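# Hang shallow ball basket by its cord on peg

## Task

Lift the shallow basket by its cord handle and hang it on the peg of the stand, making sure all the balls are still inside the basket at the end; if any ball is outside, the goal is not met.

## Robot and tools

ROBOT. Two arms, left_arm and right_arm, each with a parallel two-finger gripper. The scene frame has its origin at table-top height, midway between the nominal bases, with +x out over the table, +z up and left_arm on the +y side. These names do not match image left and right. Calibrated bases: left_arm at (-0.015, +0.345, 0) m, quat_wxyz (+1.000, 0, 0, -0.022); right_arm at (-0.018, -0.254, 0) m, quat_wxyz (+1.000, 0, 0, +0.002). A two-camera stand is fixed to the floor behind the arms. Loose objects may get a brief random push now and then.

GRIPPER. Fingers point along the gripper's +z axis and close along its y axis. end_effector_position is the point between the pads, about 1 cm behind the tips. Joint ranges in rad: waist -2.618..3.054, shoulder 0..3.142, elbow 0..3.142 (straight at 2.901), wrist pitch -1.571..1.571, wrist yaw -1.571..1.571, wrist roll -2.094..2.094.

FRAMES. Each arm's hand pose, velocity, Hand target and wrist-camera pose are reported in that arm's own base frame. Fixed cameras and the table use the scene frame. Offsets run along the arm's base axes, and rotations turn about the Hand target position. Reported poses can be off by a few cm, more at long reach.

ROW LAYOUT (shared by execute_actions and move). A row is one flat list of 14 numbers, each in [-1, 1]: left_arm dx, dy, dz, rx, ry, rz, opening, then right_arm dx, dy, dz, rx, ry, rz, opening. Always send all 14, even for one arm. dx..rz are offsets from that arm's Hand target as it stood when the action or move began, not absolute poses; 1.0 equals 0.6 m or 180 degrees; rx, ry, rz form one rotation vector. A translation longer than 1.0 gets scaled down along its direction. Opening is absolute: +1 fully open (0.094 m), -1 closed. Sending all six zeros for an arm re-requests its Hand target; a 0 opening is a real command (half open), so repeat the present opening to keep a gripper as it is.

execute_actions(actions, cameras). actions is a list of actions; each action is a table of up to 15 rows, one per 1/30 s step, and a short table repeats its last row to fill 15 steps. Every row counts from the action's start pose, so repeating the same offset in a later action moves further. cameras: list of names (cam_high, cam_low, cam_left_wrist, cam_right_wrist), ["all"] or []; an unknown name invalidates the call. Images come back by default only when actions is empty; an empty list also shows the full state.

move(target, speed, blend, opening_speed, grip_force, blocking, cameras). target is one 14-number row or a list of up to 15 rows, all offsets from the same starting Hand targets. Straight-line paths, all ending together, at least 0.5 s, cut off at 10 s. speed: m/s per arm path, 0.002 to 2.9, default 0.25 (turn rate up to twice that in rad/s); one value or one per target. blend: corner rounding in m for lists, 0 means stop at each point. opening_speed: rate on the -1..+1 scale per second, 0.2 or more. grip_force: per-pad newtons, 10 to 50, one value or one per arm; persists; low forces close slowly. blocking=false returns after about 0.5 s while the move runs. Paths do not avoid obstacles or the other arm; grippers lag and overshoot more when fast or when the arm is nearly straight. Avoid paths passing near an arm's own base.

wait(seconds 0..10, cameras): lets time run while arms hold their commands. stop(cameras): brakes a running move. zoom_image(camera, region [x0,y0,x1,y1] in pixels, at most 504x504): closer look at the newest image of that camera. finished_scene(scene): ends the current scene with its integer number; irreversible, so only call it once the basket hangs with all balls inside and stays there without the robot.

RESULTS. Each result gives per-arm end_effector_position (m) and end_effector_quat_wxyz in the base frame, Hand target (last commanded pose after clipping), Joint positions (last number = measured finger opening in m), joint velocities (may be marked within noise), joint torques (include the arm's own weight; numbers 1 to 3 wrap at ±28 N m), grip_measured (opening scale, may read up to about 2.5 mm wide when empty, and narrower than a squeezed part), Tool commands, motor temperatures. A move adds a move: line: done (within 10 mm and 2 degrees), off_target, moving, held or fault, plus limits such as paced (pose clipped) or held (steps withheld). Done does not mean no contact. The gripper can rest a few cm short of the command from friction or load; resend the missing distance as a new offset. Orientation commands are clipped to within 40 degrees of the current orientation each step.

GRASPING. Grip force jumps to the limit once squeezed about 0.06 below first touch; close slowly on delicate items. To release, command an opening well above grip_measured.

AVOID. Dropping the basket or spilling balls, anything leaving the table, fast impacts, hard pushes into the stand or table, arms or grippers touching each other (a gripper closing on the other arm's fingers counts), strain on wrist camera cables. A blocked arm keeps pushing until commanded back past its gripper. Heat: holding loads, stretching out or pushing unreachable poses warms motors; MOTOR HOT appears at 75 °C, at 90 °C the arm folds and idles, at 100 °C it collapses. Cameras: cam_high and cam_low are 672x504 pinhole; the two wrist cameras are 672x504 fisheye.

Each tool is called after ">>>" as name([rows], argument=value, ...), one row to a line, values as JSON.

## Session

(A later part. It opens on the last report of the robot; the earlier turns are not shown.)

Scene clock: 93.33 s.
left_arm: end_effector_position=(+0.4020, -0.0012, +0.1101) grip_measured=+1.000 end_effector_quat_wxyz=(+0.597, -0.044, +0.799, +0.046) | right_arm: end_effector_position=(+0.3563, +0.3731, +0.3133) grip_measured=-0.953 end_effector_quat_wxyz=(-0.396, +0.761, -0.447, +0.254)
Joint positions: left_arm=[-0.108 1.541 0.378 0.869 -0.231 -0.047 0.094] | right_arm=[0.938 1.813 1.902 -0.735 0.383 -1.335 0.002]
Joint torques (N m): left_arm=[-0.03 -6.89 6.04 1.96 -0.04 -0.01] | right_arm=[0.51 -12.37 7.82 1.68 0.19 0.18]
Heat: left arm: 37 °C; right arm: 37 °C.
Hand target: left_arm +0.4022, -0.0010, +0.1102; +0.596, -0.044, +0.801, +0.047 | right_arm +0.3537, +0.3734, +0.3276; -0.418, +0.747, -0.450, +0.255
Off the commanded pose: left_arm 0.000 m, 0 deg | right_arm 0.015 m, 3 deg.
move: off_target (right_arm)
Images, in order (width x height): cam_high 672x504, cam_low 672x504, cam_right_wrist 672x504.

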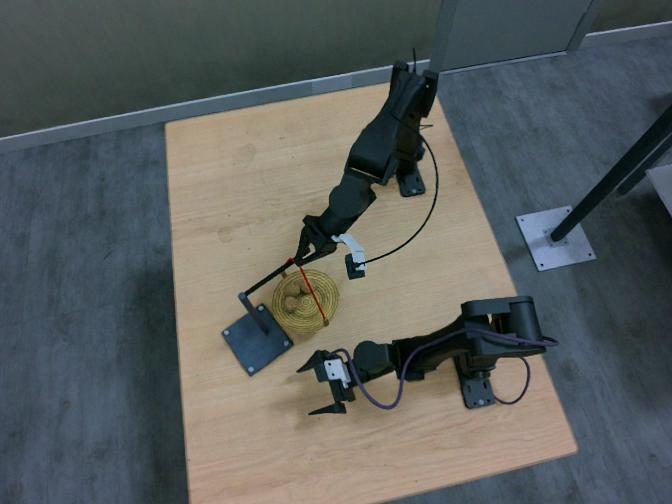

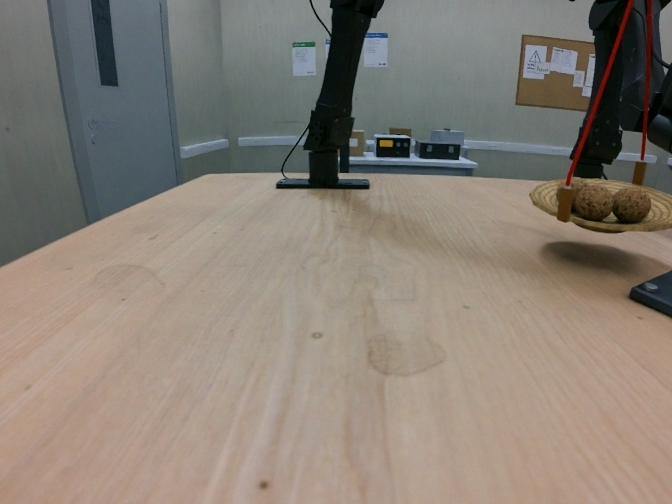

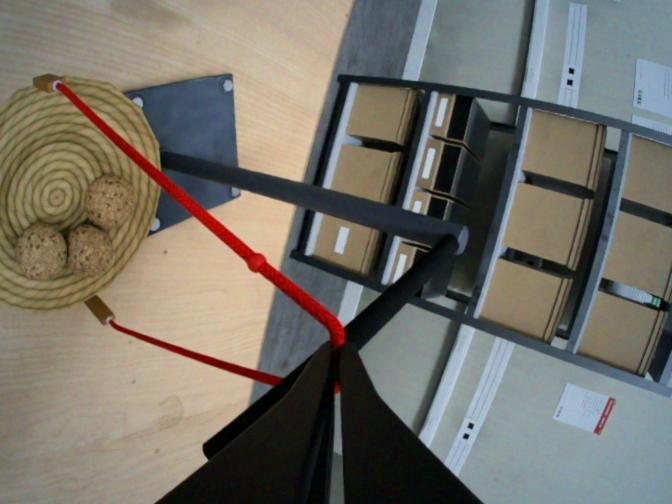

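>>> move(target=[0,0,0,0,0,0,1,-0.006,0.011,-0.03,0,0,0,-1], speed=0.02, cameras=["cam_low","cam_right_wrist","cam_high"])

>>> zoom_image(camera="cam_high", region=[220, 200, 370, 350])

>>> zoom_image(camera="cam_right_wrist", region=[100, 200, 400, 460])

>>> zoom_image(camera="cam_low", region=[500, 80, 672, 280])

Scene clock: 99.93 s.
left_arm: end_effector_position=(+0.4020, -0.0012, +0.1101) grip_measured=+1.000 end_effector_quat_wxyz=(+0.597, -0.044, +0.799, +0.046) | right_arm: end_effector_position=(+0.3601, +0.3794, +0.3007) grip_measured=-0.953 end_effector_quat_wxyz=(-0.403, +0.751, -0.451, +0.265)
Joint positions: left_arm=[-0.108 1.541 0.378 0.869 -0.231 -0.047 0.094] | right_arm=[0.95 1.813 1.827 -0.639 0.418 -1.326 0.002]
Joint torques (N m): left_arm=[-0.02 -6.89 6.04 1.96 -0.04 -0.01] | right_arm=[0.92 -13.16 7.21 1.47 -0.01 0.19]
Heat: left arm: 37 °C; right arm: 37 °C.
Hand target: left_arm +0.4022, -0.0010, +0.1102; +0.596, -0.044, +0.801, +0.047 | right_arm +0.3502, +0.3799, +0.3095; -0.418, +0.747, -0.450, +0.255
Off the commanded pose: left_arm 0.000 m, 0 deg | right_arm 0.013 m, 2 deg.
move: off_target (right_arm)
Images, in order (width x height): cam_high 672x504, cam_low 672x504, cam_right_wrist 672x504.

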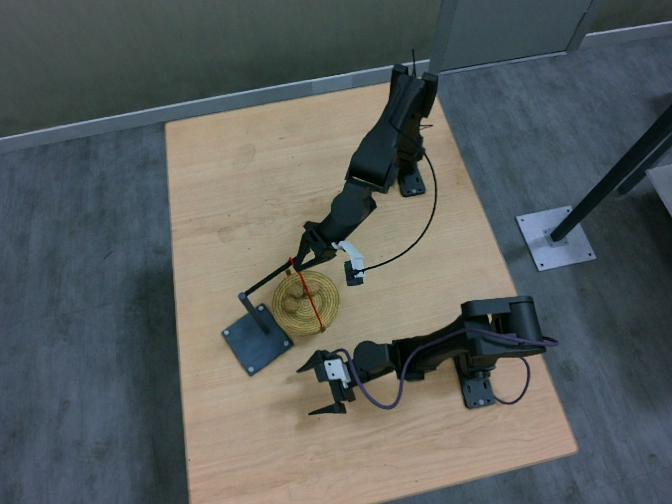

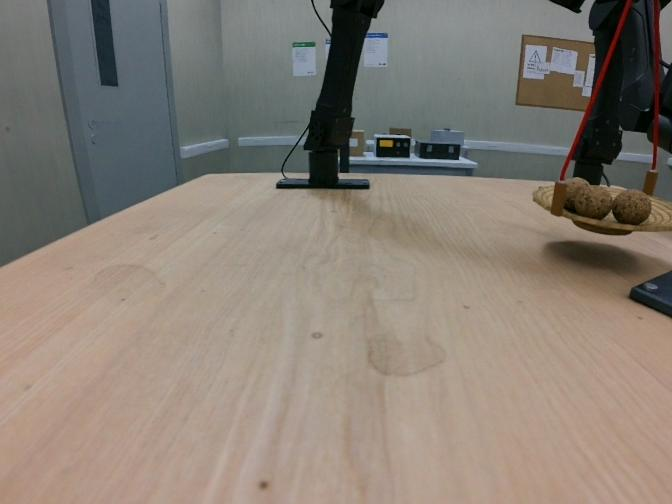

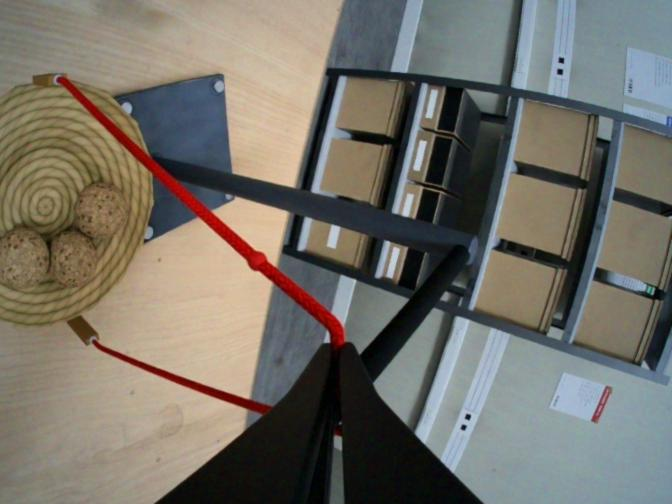

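Scaled by 3.360 from the camera's 672x504 image, which has a finer 960x720 frame.

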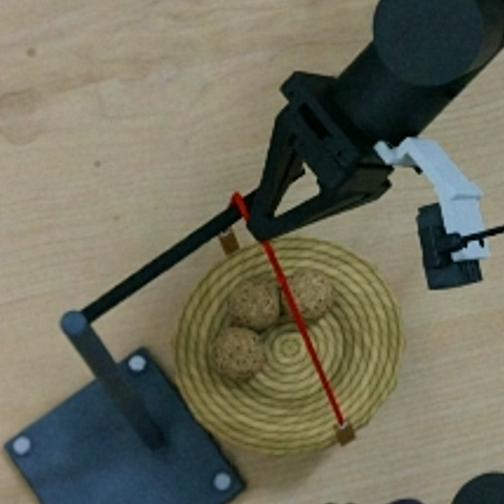

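Scaled by 1.680 from the camera's 672x504 image, which has a finer 960x720 frame.

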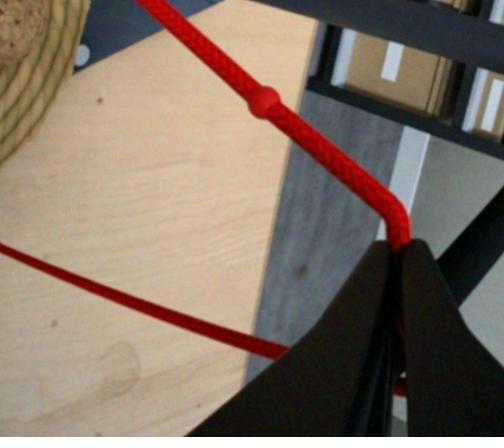

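Scaled by 2.520 from the camera's 672x504 image, which has a finer 960x720 frame.

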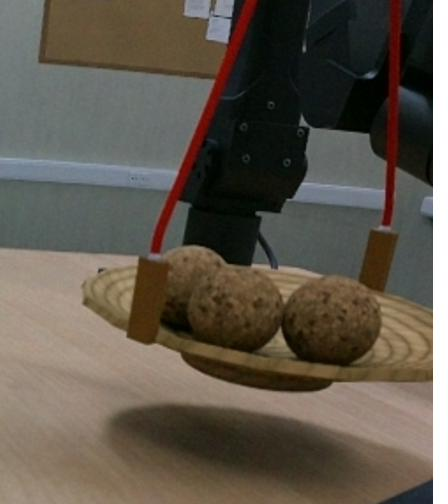

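>>> move(target=[0,0,0,0,0,0,1,0,0,0,0,0,0,-0.8], speed=0.02, opening_speed=0.2, cameras=["cam_low","cam_right_wrist","cam_high"])

>>> zoom_image(camera="cam_high", region=[220, 200, 370, 350])

>>> zoom_image(camera="cam_right_wrist", region=[200, 200, 500, 460])

Scene clock: 107.80 s.
left_arm: end_effector_position=(+0.4020, -0.0012, +0.1101) grip_measured=+1.000 end_effector_quat_wxyz=(+0.597, -0.044, +0.799, +0.046) | right_arm: end_effector_position=(+0.3584, +0.3829, +0.3026) grip_measured=-0.802 end_effector_quat_wxyz=(-0.409, +0.750, -0.449, +0.263)
Joint positions: left_arm=[-0.108 1.541 0.378 0.869 -0.231 -0.047 0.094] | right_arm=[0.957 1.813 1.827 -0.629 0.418 -1.325 0.009]
Joint torques (N m): left_arm=[-0.03 -6.9 6.05 1.96 -0.04 -0.02] | right_arm=[0.44 -13.19 7.21 1.39 0 0.18]
Heat: left arm: 37 °C; right arm: 36 °C.
Hand target: left_arm +0.4022, -0.0010, +0.1102; +0.596, -0.044, +0.801, +0.047 | right_arm +0.3502, +0.3799, +0.3096; -0.418, +0.747, -0.450, +0.255
Off the commanded pose: left_arm 0.000 m, 0 deg | right_arm 0.011 m, 1 deg.
move: off_target (right_arm)
Images, in order (width x height): cam_high 672x504, cam_low 672x504, cam_right_wrist 672x504.

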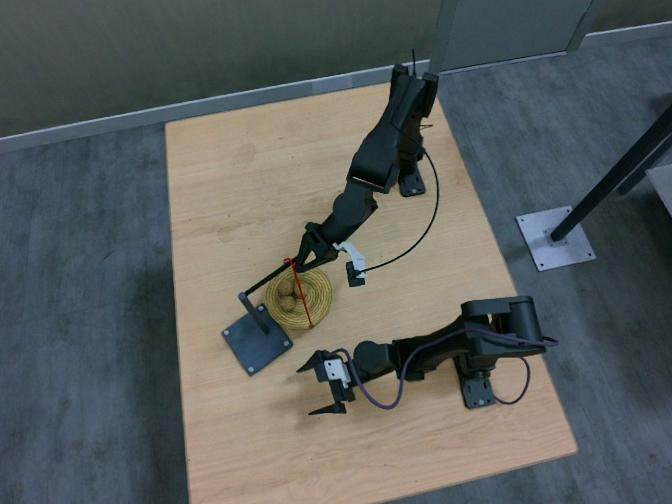

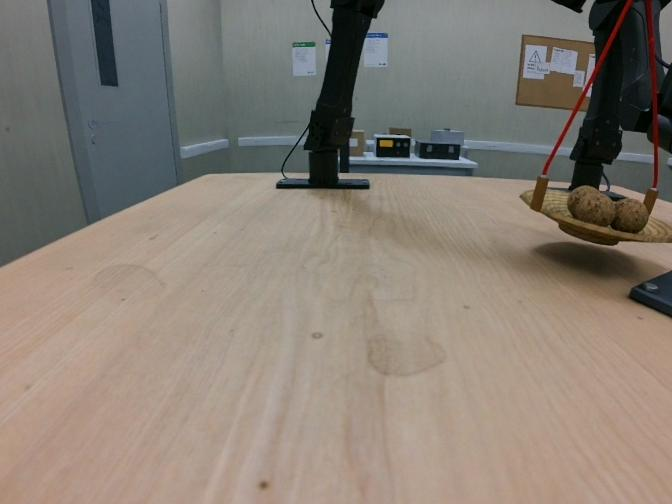

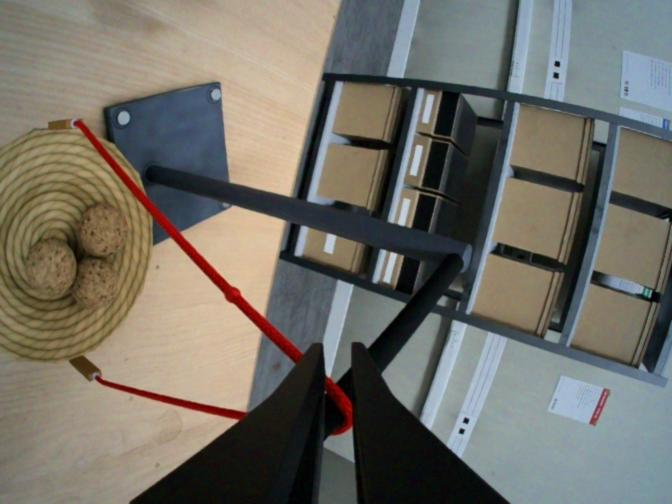

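Scaled by 3.360 from the camera's 672x504 image, which has a finer 960x720 frame.

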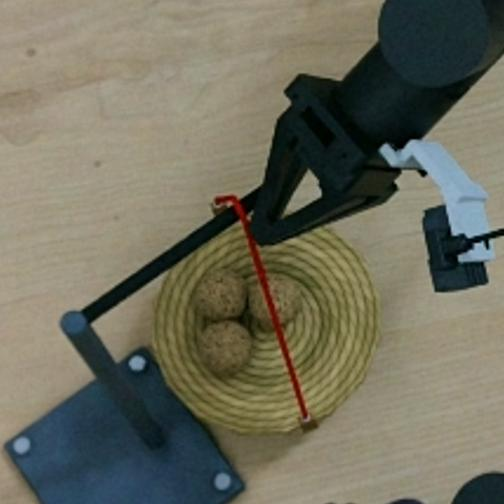

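Scaled by 1.680 from the camera's 672x504 image, which has a finer 960x720 frame.

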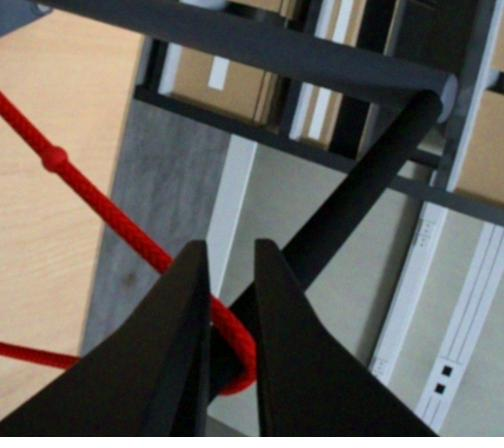

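>>> wait(seconds=1, cameras=["cam_low","cam_right_wrist"])

>>> zoom_image(camera="cam_low", region=[460, 60, 672, 280])

>>> zoom_image(camera="cam_right_wrist", region=[0, 0, 504, 504])

Scene clock: 112.40 s.
left_arm: end_effector_position=(+0.4020, -0.0012, +0.1101) grip_measured=+1.000 end_effector_quat_wxyz=(+0.597, -0.044, +0.799, +0.046) | right_arm: end_effector_position=(+0.3584, +0.3829, +0.3026) grip_measured=-0.802 end_effector_quat_wxyz=(-0.409, +0.750, -0.449, +0.263)
Joint positions: left_arm=[-0.108 1.541 0.378 0.869 -0.231 -0.047 0.094] | right_arm=[0.957 1.813 1.827 -0.629 0.418 -1.325 0.009]
Joint torques (N m): left_arm=[-0.05 -6.89 6.05 1.96 -0.05 -0.01] | right_arm=[0.44 -13.18 7.24 1.39 0 0.18]
Heat: left arm: 37 °C; right arm: 36 °C.
Hand target: left_arm +0.4022, -0.0010, +0.1102; +0.596, -0.044, +0.801, +0.047 | right_arm +0.3502, +0.3799, +0.3096; -0.418, +0.747, -0.450, +0.255
Tool commands: left_gripper/opening=+1.0 right_gripper/opening=-0.8
Off the commanded pose: left_arm 0.000 m, 0 deg | right_arm 0.011 m, 1 deg.
wait: 1.00 s; at rest from the start
Images, in order (width x height): cam_low 672x504, cam_right_wrist 672x504.

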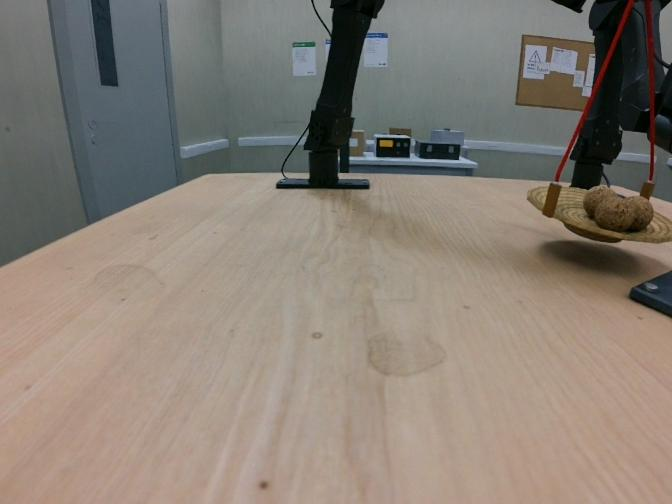

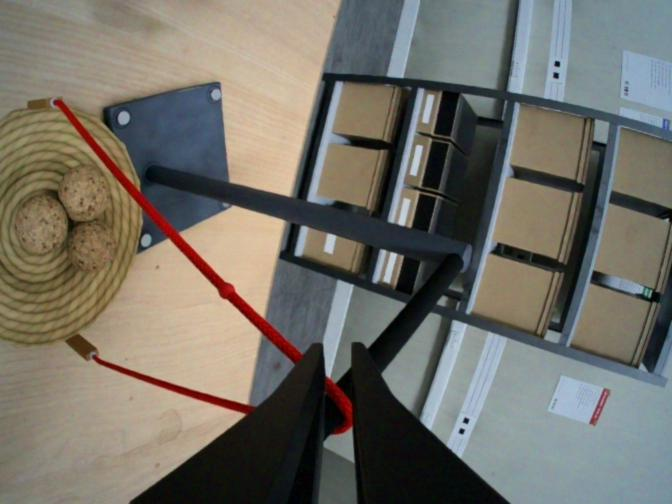

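Scaled by 2.291 from the camera's 672x504 image, which has a finer 960x720 frame.

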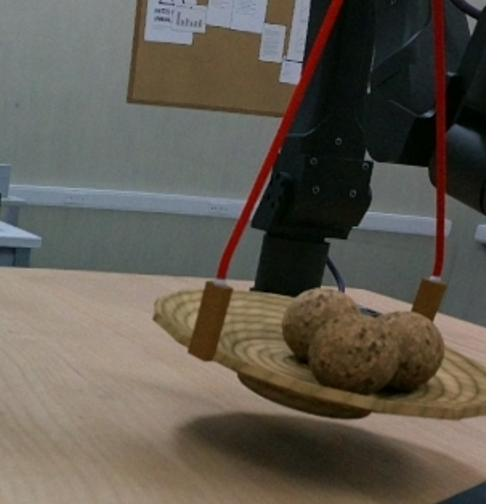

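Scaled by 1.000.

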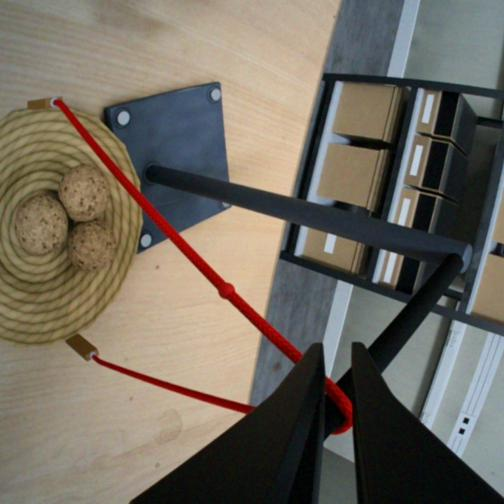

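>>> move([
  [0,0,0,0,0,0,1,-0.006,0.027,0.004,0,0,0,-0.8],
  [0,0,0,0,0,0,1,-0.12,-0.035,0.09,0,0,0,-0.8],
], speed=[0.03,0.06], blend=[0.005,0], cameras=["cam_low","cam_right_wrist","cam_high"])

>>> zoom_image(camera="cam_high", region=[220, 200, 370, 350])

>>> zoom_image(camera="cam_low", region=[460, 60, 672, 280])

Scene clock: 130.90 s.
left_arm: end_effector_position=(+0.4020, -0.0012, +0.1101) grip_measured=+1.000 end_effector_quat_wxyz=(+0.597, -0.044, +0.799, +0.046) | right_arm: end_effector_position=(+0.2830, +0.3670, +0.3419) grip_measured=-0.802 end_effector_quat_wxyz=(-0.399, +0.760, -0.444, +0.255)
Joint positions: left_arm=[-0.108 1.541 0.378 0.869 -0.231 -0.047 0.094] | right_arm=[1.105 1.683 1.871 -0.873 0.515 -1.228 0.009]
Joint torques (N m): left_arm=[-0.03 -6.89 6.04 1.96 -0.04 -0.02] | right_arm=[0.42 -11.19 11.11 1.16 0.28 0.17]
Motor temperatures (°C): left_arm=[25 31 34 38 25 22 24] | right_arm=[25 32 36 35 27 25 26]
Heat: left arm: 38 °C; right arm: 36 °C.
Hand target: left_arm +0.4022, -0.0010, +0.1102; +0.596, -0.044, +0.801, +0.047 | right_arm +0.2781, +0.3590, +0.3636; -0.418, +0.747, -0.450, +0.255
Off the commanded pose: left_arm 0.000 m, 0 deg | right_arm 0.024 m, 3 deg.
move: off_target (right_arm)
Images, in order (width x height): cam_high 672x504, cam_low 672x504, cam_right_wrist 672x504.

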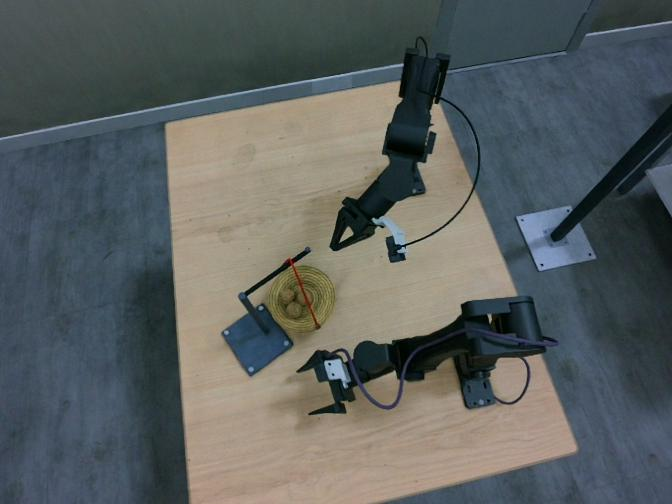

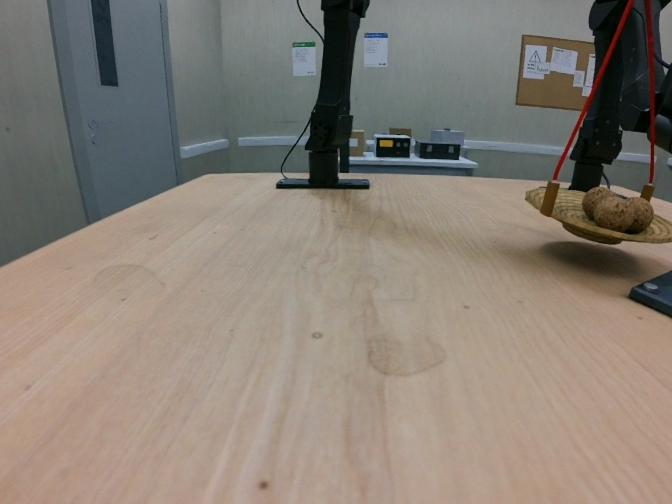

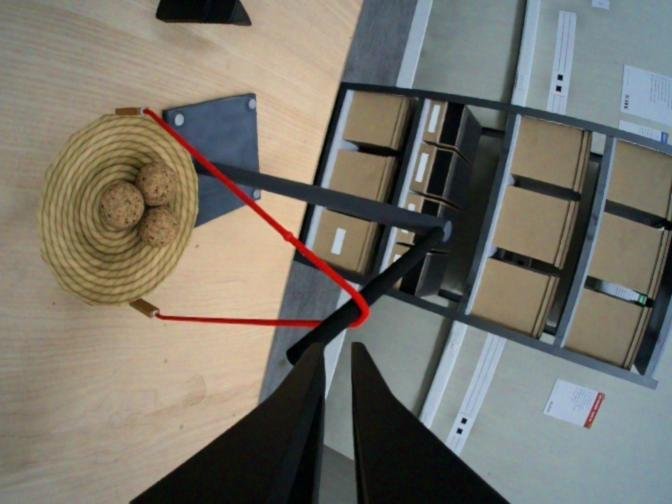

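Scaled by 3.360 from the camera's 672x504 image, which has a finer 960x720 frame.

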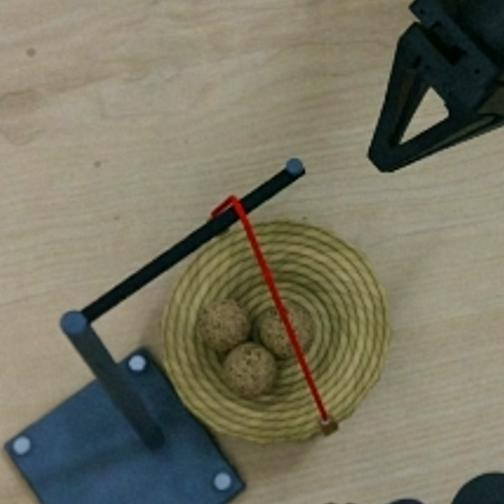

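Scaled by 2.291 from the camera's 672x504 image, which has a finer 960x720 frame.

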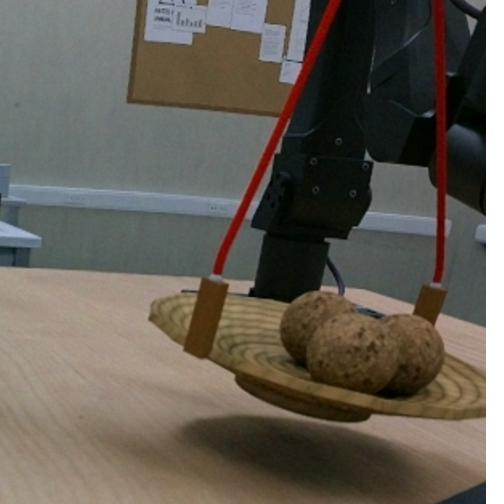

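>>> wait(seconds=1.5, cameras=["cam_low"])

Scene clock: 133.63 s.
left_arm: end_effector_position=(+0.4020, -0.0012, +0.1101) grip_measured=+1.000 end_effector_quat_wxyz=(+0.597, -0.044, +0.799, +0.046) | right_arm: end_effector_position=(+0.2830, +0.3669, +0.3418) grip_measured=-0.802 end_effector_quat_wxyz=(-0.399, +0.760, -0.444, +0.255)
Joint positions: left_arm=[-0.108 1.541 0.378 0.869 -0.231 -0.047 0.094] | right_arm=[1.105 1.683 1.871 -0.873 0.515 -1.228 0.009]
Joint torques (N m): left_arm=[-0.02 -6.89 6.04 1.96 -0.03 -0.02] | right_arm=[0.38 -11.19 11.1 1.17 0.29 0.17]
Heat: left arm: 38 °C; right arm: 37 °C.
Hand target: left_arm +0.4022, -0.0010, +0.1102; +0.596, -0.044, +0.801, +0.047 | right_arm +0.2781, +0.3590, +0.3636; -0.418, +0.747, -0.450, +0.255
Tool commands: left_gripper/opening=+1.0 right_gripper/opening=-0.8
Off the commanded pose: left_arm 0.000 m, 0 deg | right_arm 0.024 m, 3 deg.
wait: 1.50 s; at rest from the start
Images, in order (width x height): cam_low 672x504.

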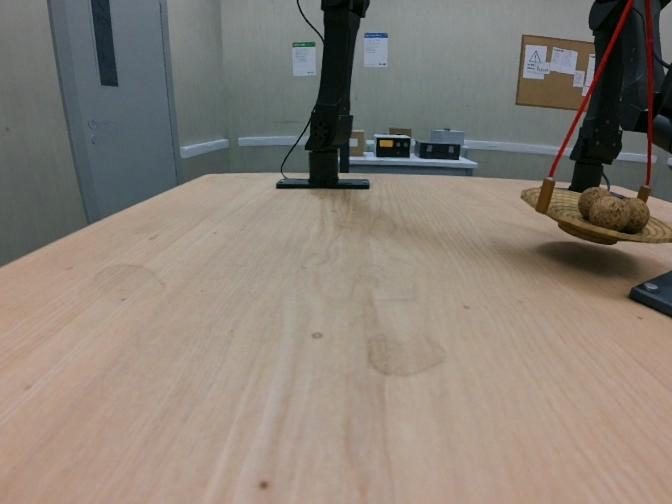

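>>> finished_scene(scene=2)

The scene is finished: the task was done.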